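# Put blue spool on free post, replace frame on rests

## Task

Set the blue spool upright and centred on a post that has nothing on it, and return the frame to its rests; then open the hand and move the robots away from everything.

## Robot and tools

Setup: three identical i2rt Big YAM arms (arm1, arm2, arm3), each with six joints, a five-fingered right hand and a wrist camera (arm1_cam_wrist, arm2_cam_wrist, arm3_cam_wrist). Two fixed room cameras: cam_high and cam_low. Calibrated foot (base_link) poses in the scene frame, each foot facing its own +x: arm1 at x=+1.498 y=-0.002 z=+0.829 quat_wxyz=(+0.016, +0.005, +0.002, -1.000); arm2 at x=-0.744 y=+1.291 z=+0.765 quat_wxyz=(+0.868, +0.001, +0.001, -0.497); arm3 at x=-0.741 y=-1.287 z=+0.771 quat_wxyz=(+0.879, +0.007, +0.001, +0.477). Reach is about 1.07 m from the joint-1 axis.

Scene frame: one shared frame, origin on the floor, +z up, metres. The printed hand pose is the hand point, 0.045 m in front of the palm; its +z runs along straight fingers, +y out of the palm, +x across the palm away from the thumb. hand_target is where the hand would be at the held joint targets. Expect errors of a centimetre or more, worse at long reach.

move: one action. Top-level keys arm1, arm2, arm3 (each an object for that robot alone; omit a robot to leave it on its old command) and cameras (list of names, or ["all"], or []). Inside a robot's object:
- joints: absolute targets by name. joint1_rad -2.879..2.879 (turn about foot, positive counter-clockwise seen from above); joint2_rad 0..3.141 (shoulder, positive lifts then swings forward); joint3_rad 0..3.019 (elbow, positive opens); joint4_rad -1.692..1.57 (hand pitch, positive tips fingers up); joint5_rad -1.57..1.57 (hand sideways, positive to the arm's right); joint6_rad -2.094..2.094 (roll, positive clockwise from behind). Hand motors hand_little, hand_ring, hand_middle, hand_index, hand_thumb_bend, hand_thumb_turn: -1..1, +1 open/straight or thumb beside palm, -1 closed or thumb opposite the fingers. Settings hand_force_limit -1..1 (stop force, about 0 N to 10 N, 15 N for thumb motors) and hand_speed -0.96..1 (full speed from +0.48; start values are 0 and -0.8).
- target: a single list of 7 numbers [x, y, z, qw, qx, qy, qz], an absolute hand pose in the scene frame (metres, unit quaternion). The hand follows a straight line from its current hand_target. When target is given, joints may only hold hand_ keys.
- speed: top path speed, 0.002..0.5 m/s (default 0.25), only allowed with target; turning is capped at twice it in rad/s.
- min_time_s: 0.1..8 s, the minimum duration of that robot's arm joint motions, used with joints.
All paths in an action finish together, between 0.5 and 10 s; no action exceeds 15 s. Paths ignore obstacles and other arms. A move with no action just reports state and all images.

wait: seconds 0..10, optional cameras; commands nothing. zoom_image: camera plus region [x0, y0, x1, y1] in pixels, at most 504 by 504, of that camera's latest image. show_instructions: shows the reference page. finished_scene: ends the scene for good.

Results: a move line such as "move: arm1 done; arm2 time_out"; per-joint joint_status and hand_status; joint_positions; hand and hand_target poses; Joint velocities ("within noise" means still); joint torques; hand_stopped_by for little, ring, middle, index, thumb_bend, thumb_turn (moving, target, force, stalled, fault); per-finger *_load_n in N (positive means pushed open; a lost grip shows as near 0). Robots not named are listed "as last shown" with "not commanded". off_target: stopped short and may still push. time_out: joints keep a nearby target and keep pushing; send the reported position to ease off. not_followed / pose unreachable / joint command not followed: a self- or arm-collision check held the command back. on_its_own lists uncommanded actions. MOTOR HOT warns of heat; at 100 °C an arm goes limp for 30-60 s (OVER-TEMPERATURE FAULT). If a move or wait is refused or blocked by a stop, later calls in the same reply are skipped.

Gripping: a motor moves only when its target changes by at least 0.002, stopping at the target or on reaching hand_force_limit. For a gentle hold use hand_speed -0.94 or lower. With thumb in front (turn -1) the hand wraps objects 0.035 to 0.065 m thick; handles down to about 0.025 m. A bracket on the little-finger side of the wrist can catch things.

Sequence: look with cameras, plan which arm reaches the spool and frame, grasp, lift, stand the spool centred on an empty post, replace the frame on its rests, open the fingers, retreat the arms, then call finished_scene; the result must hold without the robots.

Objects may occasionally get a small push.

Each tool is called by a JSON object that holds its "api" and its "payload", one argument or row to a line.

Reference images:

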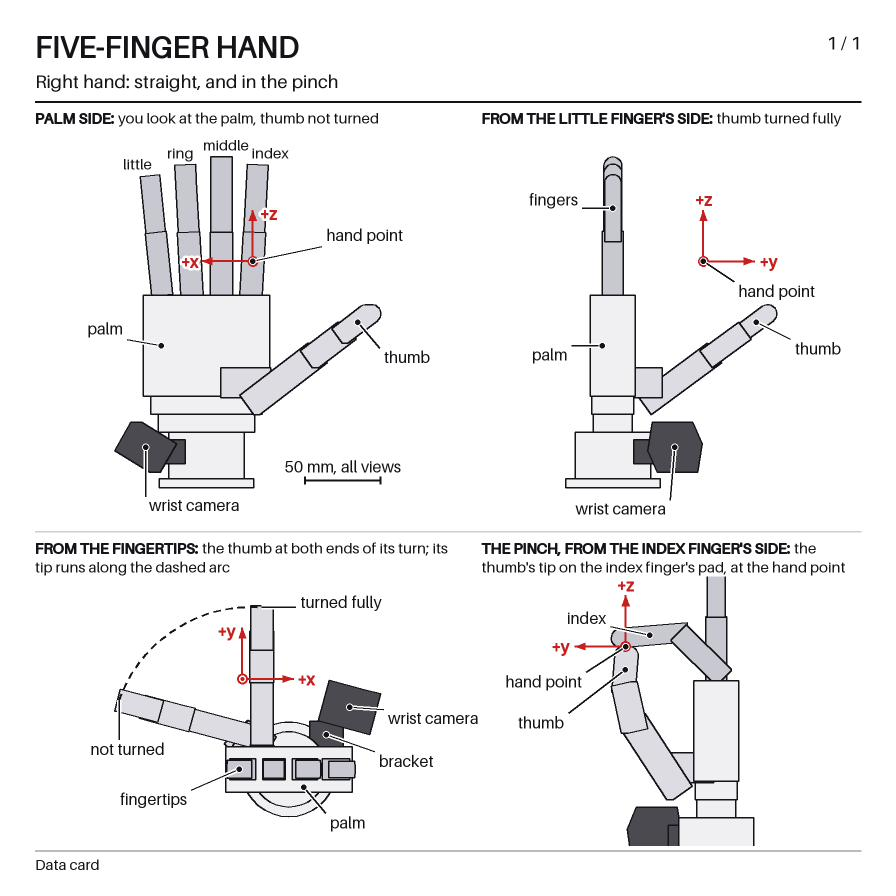

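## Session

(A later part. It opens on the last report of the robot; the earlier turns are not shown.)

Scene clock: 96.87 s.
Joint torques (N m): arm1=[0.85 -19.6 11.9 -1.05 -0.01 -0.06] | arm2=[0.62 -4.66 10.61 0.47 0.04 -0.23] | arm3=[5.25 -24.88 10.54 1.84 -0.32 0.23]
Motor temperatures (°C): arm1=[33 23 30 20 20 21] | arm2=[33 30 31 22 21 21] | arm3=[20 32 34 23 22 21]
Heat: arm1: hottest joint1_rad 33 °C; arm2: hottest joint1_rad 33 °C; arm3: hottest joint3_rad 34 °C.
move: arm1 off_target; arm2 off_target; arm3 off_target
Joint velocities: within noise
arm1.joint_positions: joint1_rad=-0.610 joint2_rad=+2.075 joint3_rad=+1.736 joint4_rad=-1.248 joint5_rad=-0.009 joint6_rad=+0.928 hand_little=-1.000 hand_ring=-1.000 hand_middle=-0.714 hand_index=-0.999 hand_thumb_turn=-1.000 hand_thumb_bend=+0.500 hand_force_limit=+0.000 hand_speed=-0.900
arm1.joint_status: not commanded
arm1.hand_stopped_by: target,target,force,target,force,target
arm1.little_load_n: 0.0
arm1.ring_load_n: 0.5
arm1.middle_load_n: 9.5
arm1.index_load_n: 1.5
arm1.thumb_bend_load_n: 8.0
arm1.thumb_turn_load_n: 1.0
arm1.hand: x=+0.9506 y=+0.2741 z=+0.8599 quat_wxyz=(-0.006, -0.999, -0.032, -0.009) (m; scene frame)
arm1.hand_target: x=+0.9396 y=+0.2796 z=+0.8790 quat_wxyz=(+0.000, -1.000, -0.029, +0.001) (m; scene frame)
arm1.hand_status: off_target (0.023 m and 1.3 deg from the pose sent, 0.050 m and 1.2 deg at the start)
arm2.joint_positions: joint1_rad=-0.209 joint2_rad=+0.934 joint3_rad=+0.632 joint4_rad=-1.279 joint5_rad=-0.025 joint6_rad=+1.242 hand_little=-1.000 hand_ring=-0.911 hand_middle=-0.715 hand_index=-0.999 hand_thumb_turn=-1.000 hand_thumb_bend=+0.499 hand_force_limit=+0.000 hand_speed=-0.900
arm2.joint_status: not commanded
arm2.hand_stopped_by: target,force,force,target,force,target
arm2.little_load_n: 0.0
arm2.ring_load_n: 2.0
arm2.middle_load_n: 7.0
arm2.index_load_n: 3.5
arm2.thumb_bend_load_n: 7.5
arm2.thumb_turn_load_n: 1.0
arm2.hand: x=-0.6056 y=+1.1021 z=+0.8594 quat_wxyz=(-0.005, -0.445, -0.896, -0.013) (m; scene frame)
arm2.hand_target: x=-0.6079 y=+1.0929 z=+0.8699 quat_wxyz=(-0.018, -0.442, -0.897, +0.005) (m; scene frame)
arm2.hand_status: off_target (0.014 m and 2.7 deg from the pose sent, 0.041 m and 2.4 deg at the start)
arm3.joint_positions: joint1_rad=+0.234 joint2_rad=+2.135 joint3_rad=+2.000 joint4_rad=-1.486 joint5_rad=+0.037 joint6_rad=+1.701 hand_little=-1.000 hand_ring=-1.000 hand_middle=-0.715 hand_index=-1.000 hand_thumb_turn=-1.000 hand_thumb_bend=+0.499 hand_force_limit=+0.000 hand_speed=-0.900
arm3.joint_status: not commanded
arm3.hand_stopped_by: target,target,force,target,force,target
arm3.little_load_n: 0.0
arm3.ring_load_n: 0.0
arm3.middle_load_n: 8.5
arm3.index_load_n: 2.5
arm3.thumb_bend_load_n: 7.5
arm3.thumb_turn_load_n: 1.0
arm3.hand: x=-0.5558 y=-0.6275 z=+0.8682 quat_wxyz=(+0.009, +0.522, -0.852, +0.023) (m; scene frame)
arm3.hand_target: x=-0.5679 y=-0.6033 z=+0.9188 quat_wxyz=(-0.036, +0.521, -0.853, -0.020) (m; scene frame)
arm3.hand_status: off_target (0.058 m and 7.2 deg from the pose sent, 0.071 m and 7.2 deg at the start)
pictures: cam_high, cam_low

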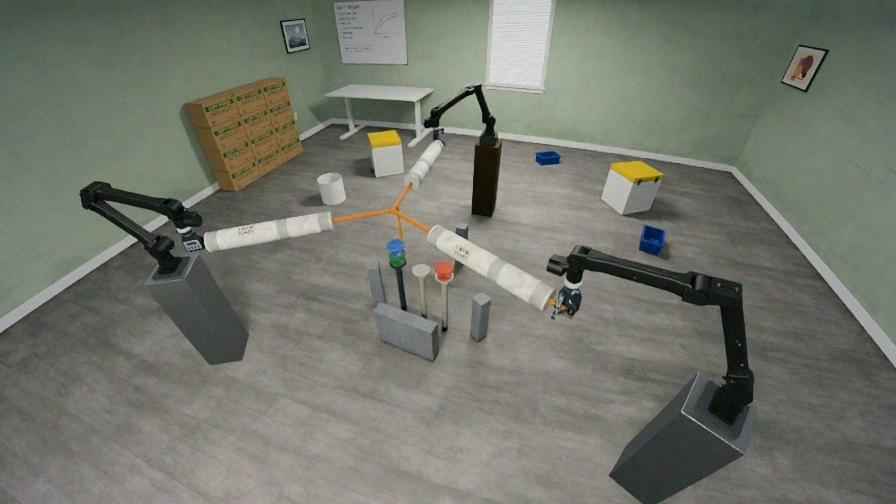

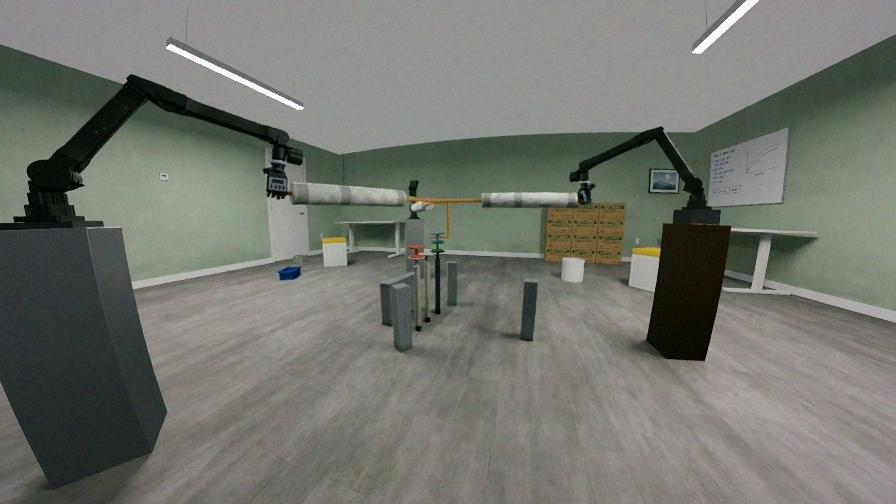

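{"api": "move", "payload": {
  "arm1": {"target": [0.939, 0.278, 0.903, 0, 0.99959, 0.0288, 0], "speed": 0.02},
  "arm2": {"target": [-0.608, 1.0907, 0.890, 0.019, 0.442, 0.897, -0.005], "speed": 0.02},
  "arm3": {"target": [-0.5670, -0.6020, 0.934, 0.038, -0.521, 0.8536, 0.019], "speed": 0.02},
  "cameras": ["cam_high", "cam_low"]
}}

{"api": "zoom_image", "payload": {
  "camera": "cam_high",
  "region": [380, 220, 420, 260]
}}

{"api": "zoom_image", "payload": {
  "camera": "cam_low",
  "region": [425, 225, 465, 265]
}}

Scene clock: 99.13 s.
Joint torques (N m): arm1=[0.44 -21.89 11.6 -1.61 -0.01 -0.09] | arm2=[0.09 -5.6 14.35 -0.94 0.05 -0.3] | arm3=[4.48 -24.64 13.24 0.39 -0.25 0.12]
Motor temperatures (°C): arm1=[33 24 30 20 20 21] | arm2=[33 29 32 22 21 21] | arm3=[20 32 33 23 22 21]
Heat: arm1: hottest joint1_rad 33 °C; arm2: hottest joint1_rad 33 °C; arm3: hottest joint3_rad 33 °C.
move: arm1 off_target; arm2 off_target; arm3 off_target
Joint velocities: within noise
arm1.joint_positions: joint1_rad=-0.607 joint2_rad=+2.075 joint3_rad=+1.772 joint4_rad=-1.289 joint5_rad=-0.009 joint6_rad=+0.933 hand_little=-1.000 hand_ring=-1.000 hand_middle=-0.714 hand_index=-0.999 hand_thumb_turn=-1.000 hand_thumb_bend=+0.500 hand_force_limit=+0.000 hand_speed=-0.900
arm1.joint_status: not commanded
arm1.hand_stopped_by: target,target,force,target,force,target
arm1.little_load_n: 0.0
arm1.ring_load_n: 0.0
arm1.middle_load_n: 9.5
arm1.index_load_n: 2.5
arm1.thumb_bend_load_n: 8.0
arm1.thumb_turn_load_n: 1.0
arm1.hand: x=+0.9471 y=+0.2737 z=+0.8727 quat_wxyz=(-0.008, -0.999, -0.031, -0.011) (m; scene frame)
arm1.hand_target: x=+0.9397 y=+0.2774 z=+0.9027 quat_wxyz=(+0.000, -1.000, -0.029, +0.001) (m; scene frame)
arm1.hand_status: off_target (0.032 m and 1.6 deg from the pose sent, 0.045 m and 1.3 deg at the start)
arm2.joint_positions: joint1_rad=-0.213 joint2_rad=+0.921 joint3_rad=+0.632 joint4_rad=-1.302 joint5_rad=-0.025 joint6_rad=+1.242 hand_little=-1.000 hand_ring=-0.911 hand_middle=-0.715 hand_index=-0.999 hand_thumb_turn=-1.000 hand_thumb_bend=+0.499 hand_force_limit=+0.000 hand_speed=-0.900
arm2.joint_status: not commanded
arm2.hand_stopped_by: target,force,force,target,force,target
arm2.little_load_n: 0.0
arm2.ring_load_n: 2.5
arm2.middle_load_n: 7.0
arm2.index_load_n: 3.0
arm2.thumb_bend_load_n: 7.5
arm2.thumb_turn_load_n: 1.0
arm2.hand: x=-0.6082 y=+1.1070 z=+0.8618 quat_wxyz=(-0.001, -0.446, -0.895, -0.017) (m; scene frame)
arm2.hand_target: x=-0.6076 y=+1.0914 z=+0.8887 quat_wxyz=(-0.019, -0.442, -0.897, +0.006) (m; scene frame)
arm2.hand_status: off_target (0.033 m and 3.3 deg from the pose sent, 0.033 m and 2.7 deg at the start)
arm3.joint_positions: joint1_rad=+0.243 joint2_rad=+2.124 joint3_rad=+1.995 joint4_rad=-1.482 joint5_rad=+0.037 joint6_rad=+1.712 hand_little=-1.000 hand_ring=-1.000 hand_middle=-0.715 hand_index=-1.000 hand_thumb_turn=-1.000 hand_thumb_bend=+0.499 hand_force_limit=+0.000 hand_speed=-0.900
arm3.joint_status: not commanded
arm3.hand_stopped_by: target,target,force,target,force,target
arm3.little_load_n: 0.0
arm3.ring_load_n: 0.0
arm3.middle_load_n: 8.0
arm3.index_load_n: 3.5
arm3.thumb_bend_load_n: 7.0
arm3.thumb_turn_load_n: 1.0
arm3.hand: x=-0.5614 y=-0.6252 z=+0.8734 quat_wxyz=(+0.004, +0.522, -0.853, +0.020) (m; scene frame)
arm3.hand_target: x=-0.5679 y=-0.6056 z=+0.9340 quat_wxyz=(-0.037, +0.521, -0.853, -0.020) (m; scene frame)
arm3.hand_status: off_target (0.065 m and 6.6 deg from the pose sent, 0.071 m and 7.2 deg at the start)
pictures: cam_high, cam_low

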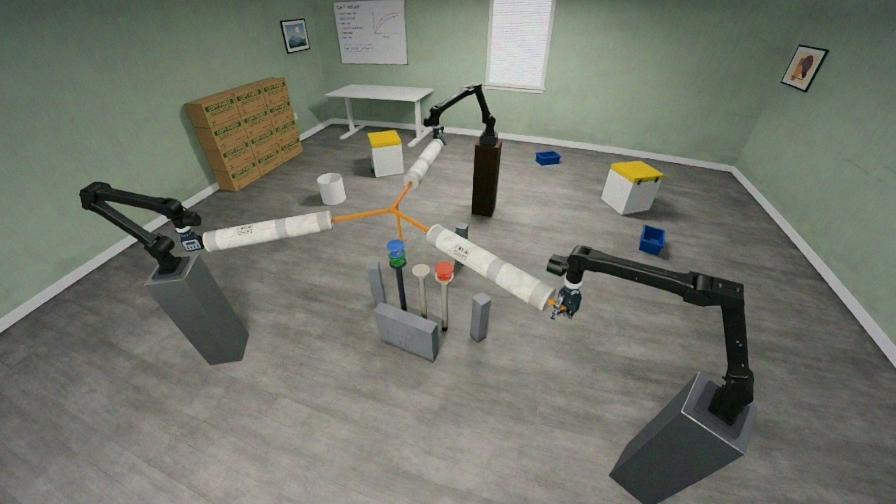

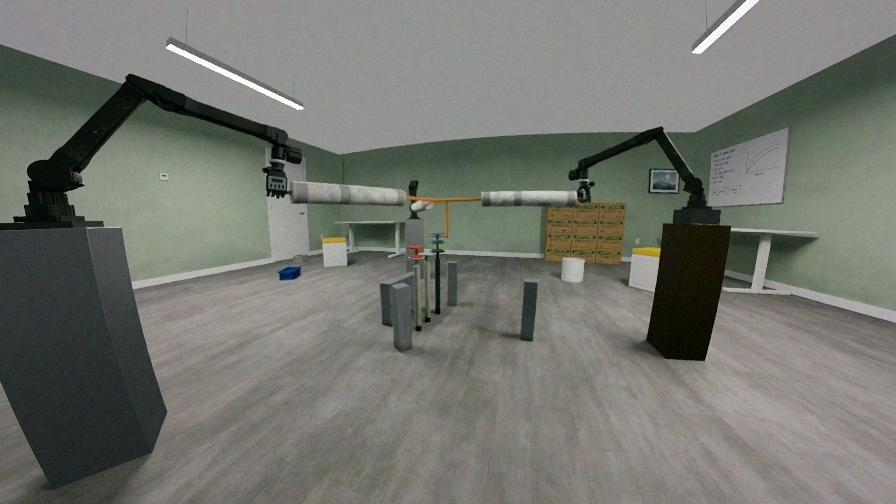

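Scaled by 12.600 from the camera's 896x504 image, which has a finer 1280x720 frame.

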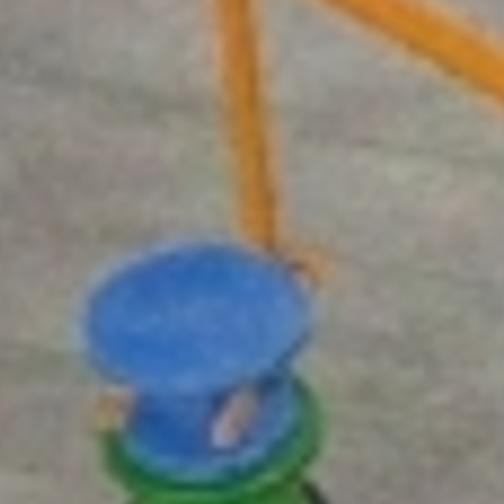

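Scaled by 12.600 from the camera's 896x504 image, which has a finer 1280x720 frame.

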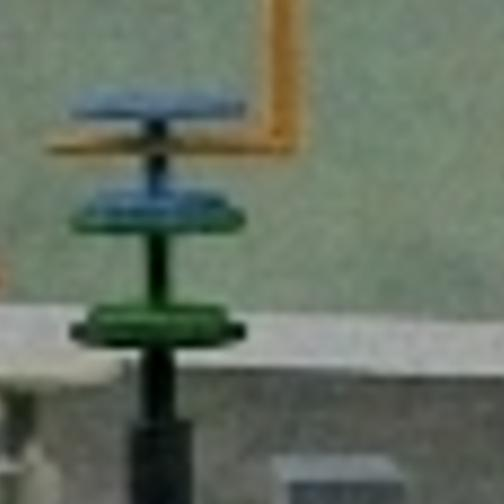

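{"api": "move", "payload": {
  "arm1": {"target": [0.941, 0.278, 0.945, 0, 0.99959, 0.0288, 0], "speed": 0.03},
  "arm2": {"target": [-0.608, 1.0887, 0.938, 0.025, 0.442, 0.897, -0.012], "speed": 0.03},
  "arm3": {"target": [-0.5650, -0.6030, 0.980, 0.038, -0.521, 0.8536, 0.019], "speed": 0.03},
  "cameras": ["cam_high", "cam_low"]
}}

{"api": "zoom_image", "payload": {
  "camera": "cam_high",
  "region": [380, 220, 420, 260]
}}

{"api": "zoom_image", "payload": {
  "camera": "cam_low",
  "region": [425, 220, 465, 260]
}}

Scene clock: 101.90 s.
Joint torques (N m): arm1=[0.15 -23.82 11.88 -1.62 0.01 -0.13] | arm2=[0.38 -5.89 15.53 -0.85 0.09 -0.31] | arm3=[3.9 -24.06 16.65 -0.21 -0.24 0.11]
Motor temperatures (°C): arm1=[33 24 30 20 20 21] | arm2=[33 29 32 22 21 21] | arm3=[20 33 34 23 22 21]
Heat: arm1: hottest joint1_rad 33 °C; arm2: hottest joint1_rad 33 °C; arm3: hottest joint3_rad 34 °C.
move: arm1 off_target; arm2 off_target; arm3 off_target
Joint velocities: within noise
arm1.joint_positions: joint1_rad=-0.605 joint2_rad=+2.075 joint3_rad=+1.830 joint4_rad=-1.380 joint5_rad=-0.010 joint6_rad=+0.935 hand_little=-1.000 hand_ring=-1.000 hand_middle=-0.714 hand_index=-0.999 hand_thumb_turn=-1.000 hand_thumb_bend=+0.500 hand_force_limit=+0.000 hand_speed=-0.900
arm1.joint_status: not commanded
arm1.hand_stopped_by: target,target,force,target,force,target
arm1.little_load_n: 0.0
arm1.ring_load_n: 0.0
arm1.middle_load_n: 9.5
arm1.index_load_n: 2.0
arm1.thumb_bend_load_n: 8.0
arm1.thumb_turn_load_n: 1.0
arm1.hand: x=+0.9484 y=+0.2714 z=+0.8949 quat_wxyz=(-0.017, -0.999, -0.031, -0.024) (m; scene frame)
arm1.hand_target: x=+0.9423 y=+0.2770 z=+0.9439 quat_wxyz=(+0.000, -1.000, -0.029, +0.000) (m; scene frame)
arm1.hand_status: off_target (0.051 m and 3.4 deg from the pose sent, 0.073 m and 1.6 deg at the start)
arm2.joint_positions: joint1_rad=-0.214 joint2_rad=+0.891 joint3_rad=+0.727 joint4_rad=-1.427 joint5_rad=-0.025 joint6_rad=+1.242 hand_little=-1.000 hand_ring=-0.911 hand_middle=-0.715 hand_index=-0.999 hand_thumb_turn=-1.000 hand_thumb_bend=+0.499 hand_force_limit=+0.000 hand_speed=-0.900
arm2.joint_status: not commanded
arm2.hand_stopped_by: target,force,force,target,force,target
arm2.little_load_n: 0.0
arm2.ring_load_n: 1.5
arm2.middle_load_n: 7.0
arm2.index_load_n: 3.5
arm2.thumb_bend_load_n: 7.5
arm2.thumb_turn_load_n: 1.0
arm2.hand: x=-0.6081 y=+1.1062 z=+0.9031 quat_wxyz=(-0.001, -0.447, -0.894, -0.017) (m; scene frame)
arm2.hand_target: x=-0.6076 y=+1.0900 z=+0.9364 quat_wxyz=(-0.025, -0.442, -0.896, +0.013) (m; scene frame)
arm2.hand_status: off_target (0.039 m and 4.3 deg from the pose sent, 0.078 m and 4.4 deg at the start)
arm3.joint_positions: joint1_rad=+0.244 joint2_rad=+2.111 joint3_rad=+2.076 joint4_rad=-1.582 joint5_rad=+0.037 joint6_rad=+1.712 hand_little=-1.000 hand_ring=-1.000 hand_middle=-0.715 hand_index=-1.000 hand_thumb_turn=-1.000 hand_thumb_bend=+0.499 hand_force_limit=+0.000 hand_speed=-0.900
arm3.joint_status: not commanded
arm3.hand_stopped_by: target,target,force,target,force,target
arm3.little_load_n: 0.0
arm3.ring_load_n: 0.0
arm3.middle_load_n: 8.0
arm3.index_load_n: 1.5
arm3.thumb_bend_load_n: 7.5
arm3.thumb_turn_load_n: 1.0
arm3.hand: x=-0.5627 y=-0.6277 z=+0.9129 quat_wxyz=(+0.007, +0.522, -0.853, +0.021) (m; scene frame)
arm3.hand_target: x=-0.5666 y=-0.6082 z=+0.9800 quat_wxyz=(-0.038, +0.521, -0.853, -0.020) (m; scene frame)
arm3.hand_status: off_target (0.072 m and 6.9 deg from the pose sent, 0.109 m and 6.6 deg at the start)
pictures: cam_high, cam_low

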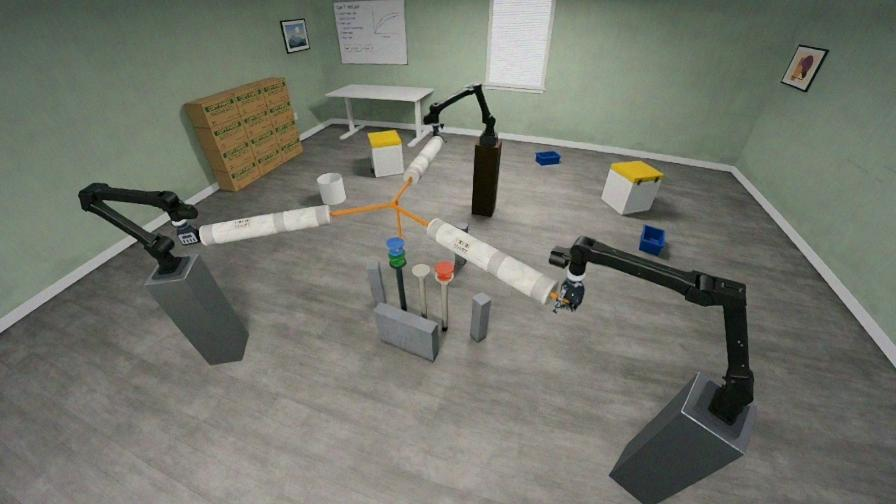

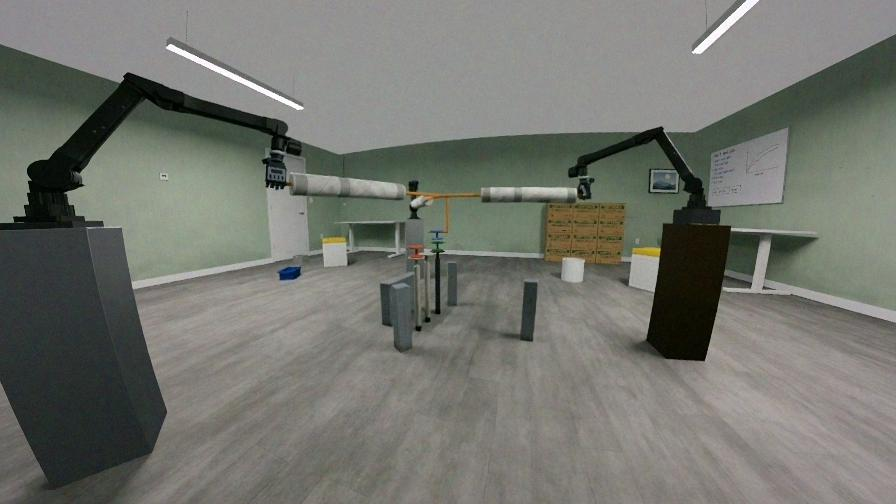

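Scaled by 12.600 from the camera's 896x504 image, which has a finer 1280x720 frame.

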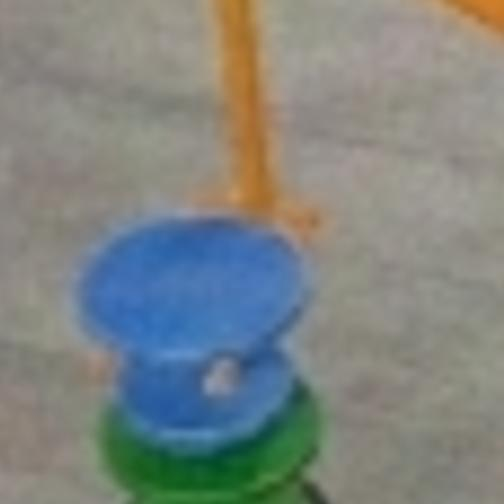

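Scaled by 12.600 from the camera's 896x504 image, which has a finer 1280x720 frame.

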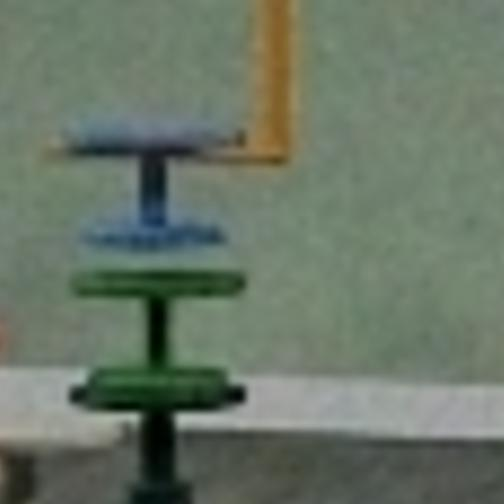

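{"api": "move", "payload": {
  "arm1": {"target": [0.9094, 0.1114, 0.958, 0, 0.99959, 0.0288, 0], "speed": 0.05},
  "arm2": {"target": [-0.635, 0.9265, 0.940, 0.022, 0.442, 0.897, -0.010], "speed": 0.05},
  "arm3": {"target": [-0.590, -0.777, 0.963, 0.030, -0.521, 0.8536, 0.015], "speed": 0.05},
  "cameras": ["cam_high", "cam_low"]
}}

{"api": "zoom_image", "payload": {
  "camera": "cam_high",
  "region": [390, 220, 450, 280]
}}

{"api": "zoom_image", "payload": {
  "camera": "cam_low",
  "region": [400, 220, 450, 270]
}}

Scene clock: 110.53 s.
Joint torques (N m): arm1=[0.91 -22.36 8.88 -0.02 0.05 -0.07] | arm2=[1.03 -8.59 15.32 0.4 -0.37 -0.37] | arm3=[1.79 -17.61 9.37 0.61 -0.22 -0.06]
Motor temperatures (°C): arm1=[33 26 31 20 20 21] | arm2=[33 28 35 22 21 21] | arm3=[20 33 35 23 22 21]
Heat: arm1: hottest joint1_rad 33 °C; arm2: hottest joint3_rad 35 °C; arm3: hottest joint3_rad 35 °C.
move: arm1 off_target; arm2 off_target; arm3 off_target
Joint velocities: within noise
arm1.joint_positions: joint1_rad=-0.343 joint2_rad=+1.953 joint3_rad=+1.711 joint4_rad=-1.383 joint5_rad=-0.009 joint6_rad=+1.198 hand_little=-1.000 hand_ring=-1.000 hand_middle=-0.714 hand_index=-0.999 hand_thumb_turn=-1.000 hand_thumb_bend=+0.500 hand_force_limit=+0.000 hand_speed=-0.900
arm1.joint_status: not commanded
arm1.hand_stopped_by: target,target,force,target,force,target
arm1.little_load_n: 0.0
arm1.ring_load_n: 0.0
arm1.middle_load_n: 9.5
arm1.index_load_n: 1.5
arm1.thumb_bend_load_n: 8.0
arm1.thumb_turn_load_n: 1.0
arm1.hand: x=+0.9149 y=+0.1131 z=+0.9215 quat_wxyz=(-0.011, -0.999, -0.030, -0.029) (m; scene frame)
arm1.hand_target: x=+0.9100 y=+0.1112 z=+0.9573 quat_wxyz=(+0.000, -1.000, -0.029, +0.000) (m; scene frame)
arm1.hand_status: off_target (0.037 m and 3.5 deg from the pose sent, 0.176 m and 3.4 deg at the start)
arm2.joint_positions: joint1_rad=-0.424 joint2_rad=+1.308 joint3_rad=+1.047 joint4_rad=-1.345 joint5_rad=-0.019 joint6_rad=+1.046 hand_little=-1.000 hand_ring=-0.911 hand_middle=-0.715 hand_index=-0.999 hand_thumb_turn=-1.000 hand_thumb_bend=+0.499 hand_force_limit=+0.000 hand_speed=-0.900
arm2.joint_status: not commanded
arm2.hand_stopped_by: target,force,force,target,force,target
arm2.little_load_n: 0.0
arm2.ring_load_n: 0.5
arm2.middle_load_n: 7.5
arm2.index_load_n: 2.5
arm2.thumb_bend_load_n: 7.5
arm2.thumb_turn_load_n: 1.0
arm2.hand: x=-0.6368 y=+0.9551 z=+0.9127 quat_wxyz=(+0.002, -0.453, -0.891, -0.021) (m; scene frame)
arm2.hand_target: x=-0.6354 y=+0.9285 z=+0.9401 quat_wxyz=(-0.021, -0.442, -0.897, +0.011) (m; scene frame)
arm2.hand_status: off_target (0.040 m and 4.7 deg from the pose sent, 0.186 m and 4.0 deg at the start)
arm3.joint_positions: joint1_rad=+0.205 joint2_rad=+1.646 joint3_rad=+1.454 joint4_rad=-1.384 joint5_rad=+0.031 joint6_rad=+1.673 hand_little=-1.000 hand_ring=-1.000 hand_middle=-0.715 hand_index=-1.000 hand_thumb_turn=-1.000 hand_thumb_bend=+0.499 hand_force_limit=+0.000 hand_speed=-0.900
arm3.joint_status: not commanded
arm3.hand_stopped_by: target,target,force,target,force,target
arm3.little_load_n: 0.5
arm3.ring_load_n: 0.0
arm3.middle_load_n: 8.0
arm3.index_load_n: 3.0
arm3.thumb_bend_load_n: 7.5
arm3.thumb_turn_load_n: 1.5
arm3.hand: x=-0.5954 y=-0.7786 z=+0.9359 quat_wxyz=(-0.007, +0.522, -0.853, +0.006) (m; scene frame)
arm3.hand_target: x=-0.5902 y=-0.7773 z=+0.9627 quat_wxyz=(-0.030, +0.521, -0.853, -0.015) (m; scene frame)
arm3.hand_status: off_target (0.028 m and 3.6 deg from the pose sent, 0.160 m and 5.9 deg at the start)
pictures: cam_high, cam_low

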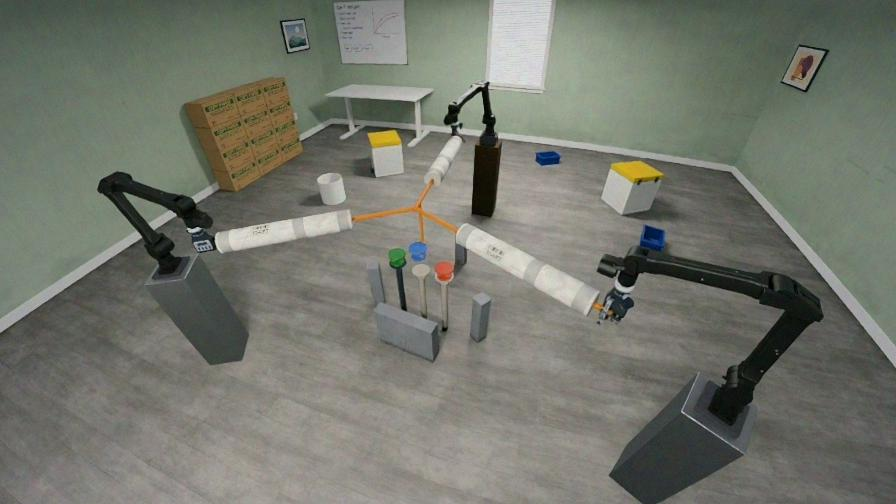

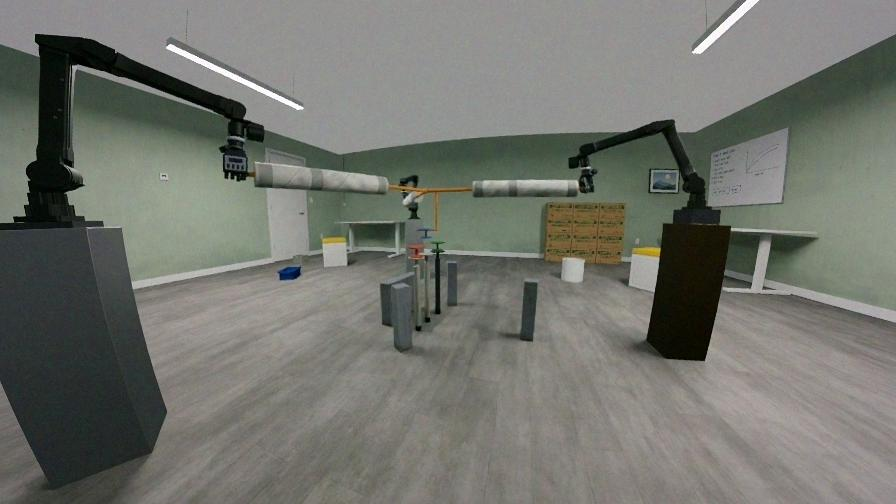

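Scaled by 8.400 from the camera's 896x504 image, which has a finer 1280x720 frame.

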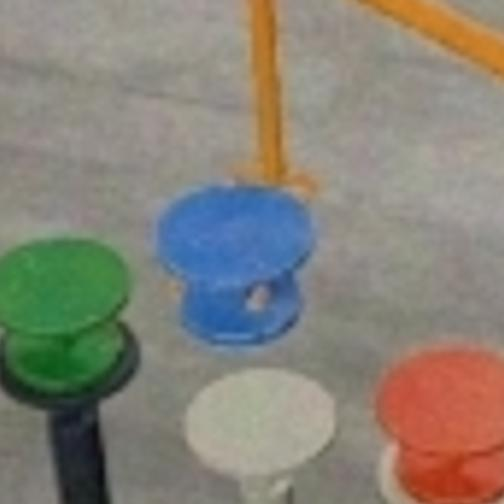

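Scaled by 10.080 from the camera's 896x504 image, which has a finer 1280x720 frame.

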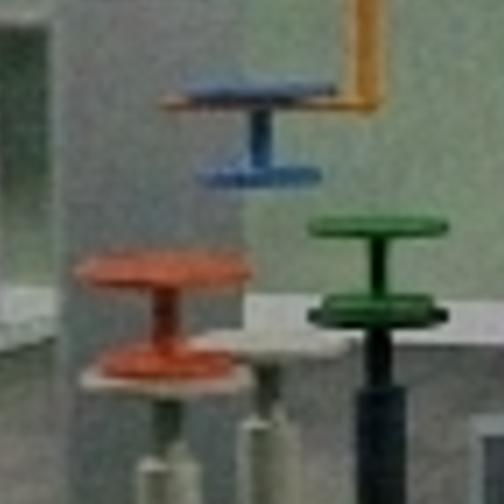

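{"api": "move", "payload": {
  "arm1": {"target": [0.911, 0.1035, 0.8715, 0, 0.99959, 0.0288, 0], "speed": 0.04},
  "arm2": {"target": [-0.634, 0.9215, 0.858, 0.022, 0.442, 0.897, -0.010], "speed": 0.04},
  "arm3": {"target": [-0.589, -0.785, 0.868, 0.030, -0.521, 0.8536, 0.015], "speed": 0.04},
  "cameras": ["cam_high", "cam_low"]
}}

{"api": "zoom_image", "payload": {
  "camera": "cam_high",
  "region": [390, 230, 450, 290]
}}

{"api": "zoom_image", "payload": {
  "camera": "cam_low",
  "region": [400, 220, 450, 270]
}}

Scene clock: 115.43 s.
Joint torques (N m): arm1=[0.15 -18.84 8.38 0.65 0.08 -0.05] | arm2=[0.56 -8.82 9.96 1.81 -0.39 -0.23] | arm3=[2.37 -15.09 8.84 0.87 -0.37 -0.01]
Motor temperatures (°C): arm1=[33 26 31 20 20 21] | arm2=[33 28 36 22 21 21] | arm3=[20 33 34 23 22 21]
Heat: arm1: hottest joint1_rad 33 °C; arm2: hottest joint3_rad 36 °C; arm3: hottest joint3_rad 34 °C.
move: arm1 off_target; arm2 off_target; arm3 off_target
Joint velocities: within noise
arm1.joint_positions: joint1_rad=-0.320 joint2_rad=+1.964 joint3_rad=+1.566 joint4_rad=-1.194 joint5_rad=-0.009 joint6_rad=+1.211 hand_little=-1.000 hand_ring=-1.000 hand_middle=-0.714 hand_index=-0.999 hand_thumb_turn=-1.000 hand_thumb_bend=+0.500 hand_force_limit=+0.000 hand_speed=-0.900
arm1.joint_status: not commanded
arm1.hand_stopped_by: target,target,force,target,force,target
arm1.little_load_n: 0.0
arm1.ring_load_n: 0.0
arm1.middle_load_n: 9.5
arm1.index_load_n: 2.0
arm1.thumb_bend_load_n: 8.0
arm1.thumb_turn_load_n: 1.0
arm1.hand: x=+0.9184 y=+0.0983 z=+0.8626 quat_wxyz=(-0.006, -0.999, -0.036, -0.013) (m; scene frame)
arm1.hand_target: x=+0.9111 y=+0.1034 z=+0.8716 quat_wxyz=(+0.000, -1.000, -0.029, +0.000) (m; scene frame)
arm1.hand_status: off_target (0.013 m and 1.8 deg from the pose sent, 0.051 m and 3.5 deg at the start)
arm2.joint_positions: joint1_rad=-0.425 joint2_rad=+1.398 joint3_rad=+0.968 joint4_rad=-1.145 joint5_rad=-0.019 joint6_rad=+1.037 hand_little=-1.000 hand_ring=-0.911 hand_middle=-0.715 hand_index=-0.999 hand_thumb_turn=-1.000 hand_thumb_bend=+0.499 hand_force_limit=+0.000 hand_speed=-0.900
arm2.joint_status: not commanded
arm2.hand_stopped_by: target,force,force,target,force,target
arm2.little_load_n: 0.0
arm2.ring_load_n: 0.0
arm2.middle_load_n: 7.0
arm2.index_load_n: 2.0
arm2.thumb_bend_load_n: 7.5
arm2.thumb_turn_load_n: 1.0
arm2.hand: x=-0.6349 y=+0.9351 z=+0.8529 quat_wxyz=(-0.006, -0.449, -0.893, -0.008) (m; scene frame)
arm2.hand_target: x=-0.6342 y=+0.9218 z=+0.8583 quat_wxyz=(-0.022, -0.442, -0.897, +0.010) (m; scene frame)
arm2.hand_status: off_target (0.015 m and 2.9 deg from the pose sent, 0.064 m and 4.7 deg at the start)
arm3.joint_positions: joint1_rad=+0.184 joint2_rad=+1.663 joint3_rad=+1.252 joint4_rad=-1.142 joint5_rad=+0.033 joint6_rad=+1.654 hand_little=-1.000 hand_ring=-1.000 hand_middle=-0.715 hand_index=-1.000 hand_thumb_turn=-1.000 hand_thumb_bend=+0.499 hand_force_limit=+0.000 hand_speed=-0.900
arm3.joint_status: not commanded
arm3.hand_stopped_by: target,target,force,target,force,target
arm3.little_load_n: 0.0
arm3.ring_load_n: 0.0
arm3.middle_load_n: 8.0
arm3.index_load_n: 4.0
arm3.thumb_bend_load_n: 7.5
arm3.thumb_turn_load_n: 1.0
arm3.hand: x=-0.5905 y=-0.7931 z=+0.8547 quat_wxyz=(-0.016, +0.521, -0.854, +0.001) (m; scene frame)
arm3.hand_target: x=-0.5890 y=-0.7852 z=+0.8682 quat_wxyz=(-0.030, +0.521, -0.853, -0.015) (m; scene frame)
arm3.hand_status: off_target (0.016 m and 2.4 deg from the pose sent, 0.068 m and 3.6 deg at the start)
pictures: cam_high, cam_low

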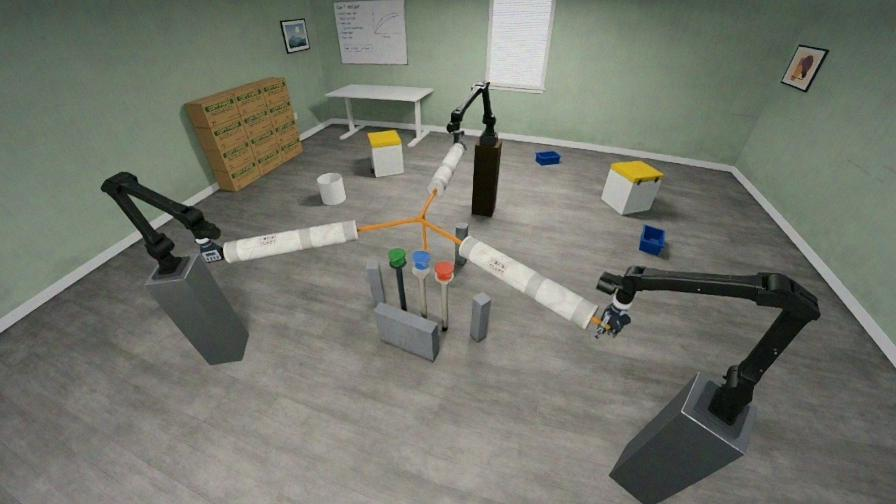

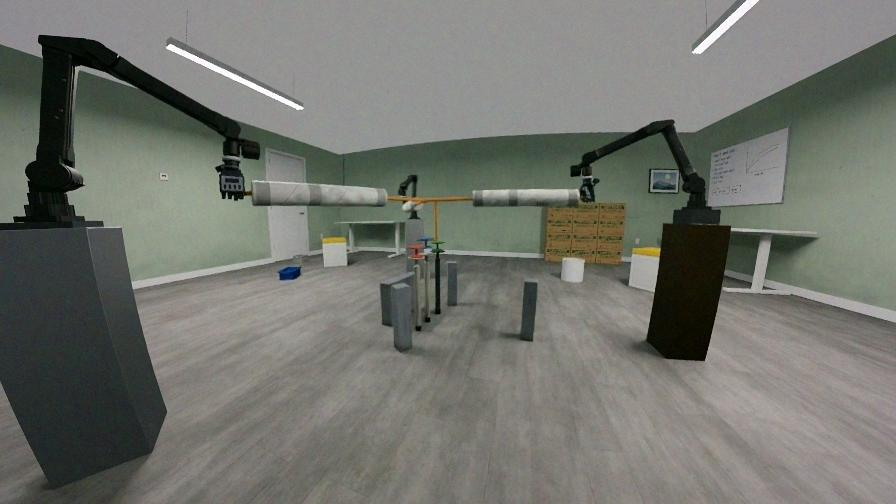

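Scaled by 8.400 from the camera's 896x504 image, which has a finer 1280x720 frame.

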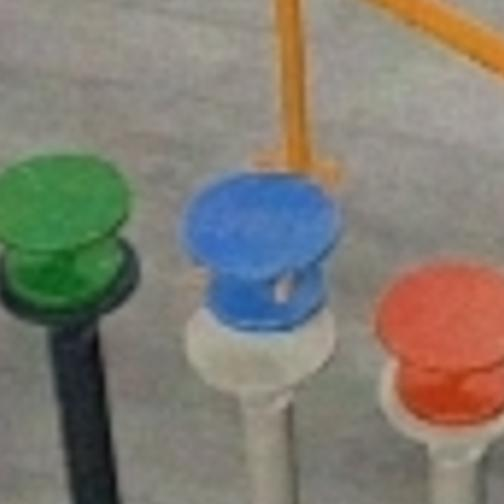

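Scaled by 10.080 from the camera's 896x504 image, which has a finer 1280x720 frame.

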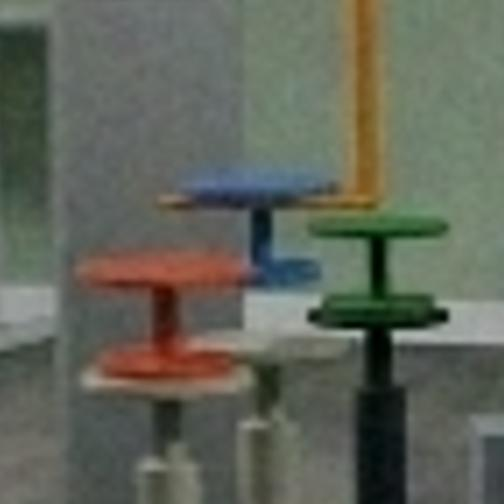

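{"api": "move", "payload": {
  "arm1": {"target": [0.911, 0.1094, 0.8345, 0, 0.99959, 0.0288, 0], "speed": 0.03},
  "arm2": {"target": [-0.634, 0.9278, 0.827, 0.022, 0.442, 0.897, -0.010], "speed": 0.03},
  "arm3": {"target": [-0.589, -0.7792, 0.8395, 0.030, -0.521, 0.8536, 0.015], "speed": 0.03},
  "cameras": ["cam_high", "cam_low"]
}}

{"api": "zoom_image", "payload": {
  "camera": "cam_high",
  "region": [390, 230, 450, 290]
}}

{"api": "zoom_image", "payload": {
  "camera": "cam_low",
  "region": [400, 220, 450, 270]
}}

Scene clock: 117.87 s.
Joint torques (N m): arm1=[-0.44 -18.67 8.09 0.76 0.02 -0.12] | arm2=[0.73 -9.23 9.03 1.52 -0.39 -0.23] | arm3=[2.67 -15.56 8.75 1.06 -0.27 0.04]
Motor temperatures (°C): arm1=[33 26 31 20 20 21] | arm2=[33 28 35 22 21 21] | arm3=[20 32 34 23 22 21]
Heat: arm1: hottest joint1_rad 33 °C; arm2: hottest joint3_rad 35 °C; arm3: hottest joint3_rad 34 °C.
move: arm1 off_target; arm2 off_target; arm3 off_target
Joint velocities: within noise
arm1.joint_positions: joint1_rad=-0.321 joint2_rad=+2.007 joint3_rad=+1.531 joint4_rad=-1.117 joint5_rad=-0.008 joint6_rad=+1.211 hand_little=-1.000 hand_ring=-1.000 hand_middle=-0.714 hand_index=-0.999 hand_thumb_turn=-1.000 hand_thumb_bend=+0.500 hand_force_limit=+0.000 hand_speed=-0.900
arm1.joint_status: not commanded
arm1.hand_stopped_by: target,target,force,target,force,target
arm1.little_load_n: 0.0
arm1.ring_load_n: 0.0
arm1.middle_load_n: 9.5
arm1.index_load_n: 1.5
arm1.thumb_bend_load_n: 8.0
arm1.thumb_turn_load_n: 1.0
arm1.hand: x=+0.9182 y=+0.0994 z=+0.8262 quat_wxyz=(-0.005, -0.999, -0.035, -0.014) (m; scene frame)
arm1.hand_target: x=+0.9111 y=+0.1093 z=+0.8347 quat_wxyz=(+0.000, -1.000, -0.029, +0.000) (m; scene frame)
arm1.hand_status: off_target (0.015 m and 1.9 deg from the pose sent, 0.031 m and 1.8 deg at the start)
arm2.joint_positions: joint1_rad=-0.425 joint2_rad=+1.422 joint3_rad=+0.907 joint4_rad=-1.045 joint5_rad=-0.020 joint6_rad=+1.037 hand_little=-1.000 hand_ring=-0.911 hand_middle=-0.715 hand_index=-0.999 hand_thumb_turn=-1.000 hand_thumb_bend=+0.499 hand_force_limit=+0.000 hand_speed=-0.900
arm2.joint_status: not commanded
arm2.hand_stopped_by: target,force,force,target,force,target
arm2.little_load_n: 0.0
arm2.ring_load_n: 0.5
arm2.middle_load_n: 7.0
arm2.index_load_n: 2.0
arm2.thumb_bend_load_n: 7.0
arm2.thumb_turn_load_n: 1.0
arm2.hand: x=-0.6349 y=+0.9369 z=+0.8239 quat_wxyz=(-0.011, -0.449, -0.893, -0.002) (m; scene frame)
arm2.hand_target: x=-0.6341 y=+0.9279 z=+0.8271 quat_wxyz=(-0.022, -0.442, -0.897, +0.010) (m; scene frame)
arm2.hand_status: off_target (0.010 m and 2.1 deg from the pose sent, 0.027 m and 2.9 deg at the start)
arm3.joint_positions: joint1_rad=+0.184 joint2_rad=+1.705 joint3_rad=+1.223 joint4_rad=-1.077 joint5_rad=+0.031 joint6_rad=+1.654 hand_little=-1.000 hand_ring=-1.000 hand_middle=-0.715 hand_index=-1.000 hand_thumb_turn=-1.000 hand_thumb_bend=+0.499 hand_force_limit=+0.000 hand_speed=-0.900
arm3.joint_status: not commanded
arm3.hand_stopped_by: target,target,force,target,force,target
arm3.little_load_n: 0.0
arm3.ring_load_n: 0.0
arm3.middle_load_n: 8.0
arm3.index_load_n: 2.5
arm3.thumb_bend_load_n: 7.5
arm3.thumb_turn_load_n: 1.0
arm3.hand: x=-0.5904 y=-0.7905 z=+0.8260 quat_wxyz=(-0.013, +0.521, -0.854, +0.001) (m; scene frame)
arm3.hand_target: x=-0.5891 y=-0.7795 z=+0.8397 quat_wxyz=(-0.030, +0.521, -0.853, -0.015) (m; scene frame)
arm3.hand_status: off_target (0.018 m and 2.7 deg from the pose sent, 0.021 m and 2.4 deg at the start)
pictures: cam_high, cam_low

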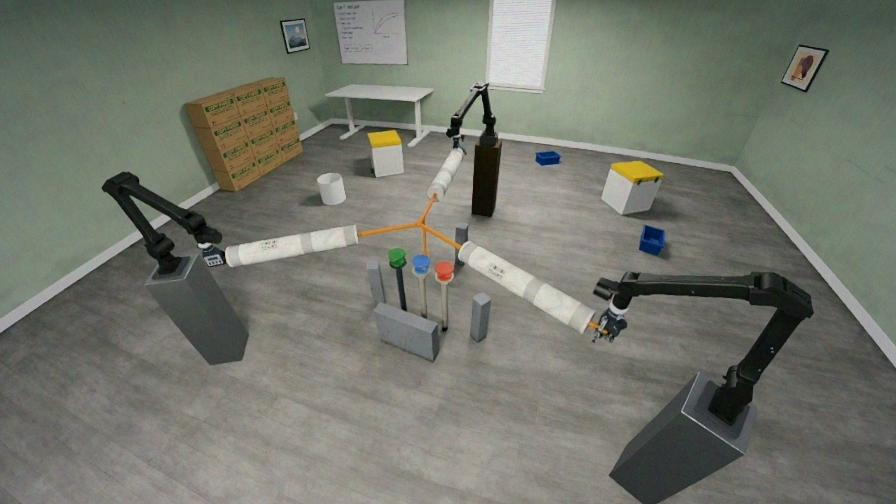

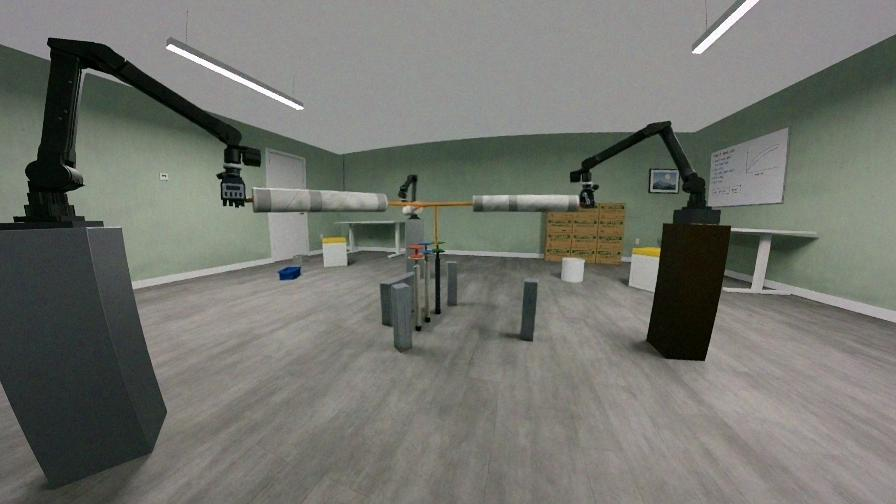

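Scaled by 8.400 from the camera's 896x504 image, which has a finer 1280x720 frame.

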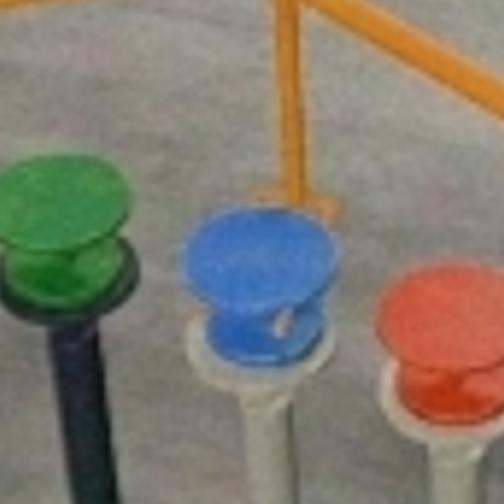

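Scaled by 10.080 from the camera's 896x504 image, which has a finer 1280x720 frame.

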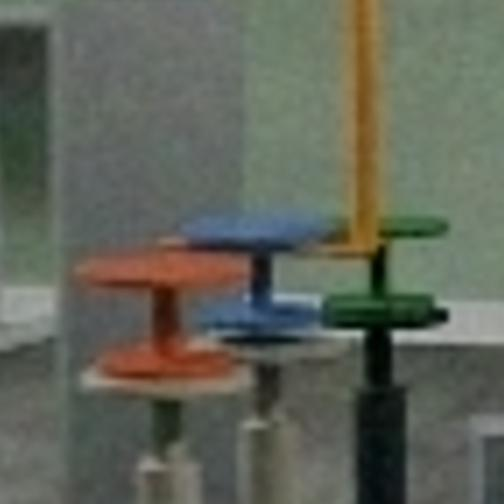

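{"api": "zoom_image", "payload": {
  "camera": "cam_high",
  "region": [408, 240, 468, 300]
}}

{"api": "zoom_image", "payload": {
  "camera": "cam_low",
  "region": [405, 235, 445, 275]
}}

Scaled by 8.400 from the camera's 896x504 image, which has a finer 1280x720 frame.

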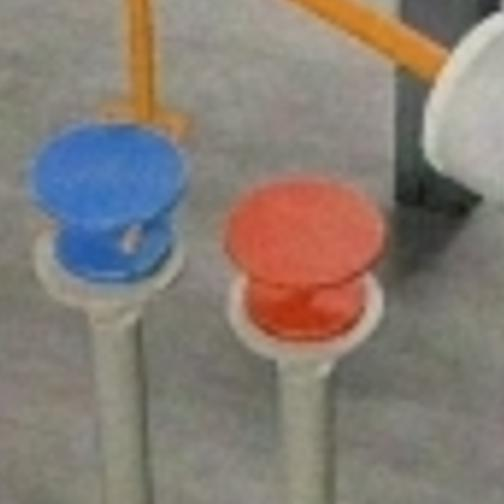

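Scaled by 12.600 from the camera's 896x504 image, which has a finer 1280x720 frame.

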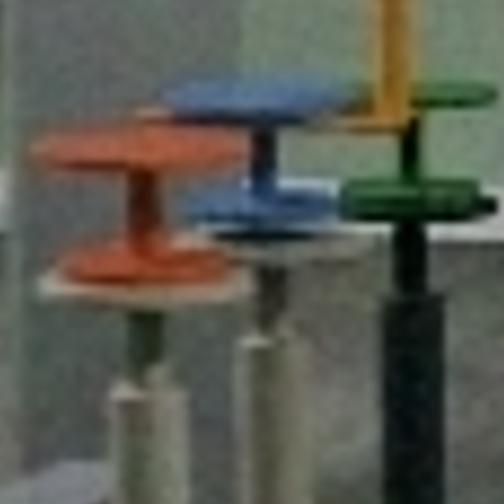

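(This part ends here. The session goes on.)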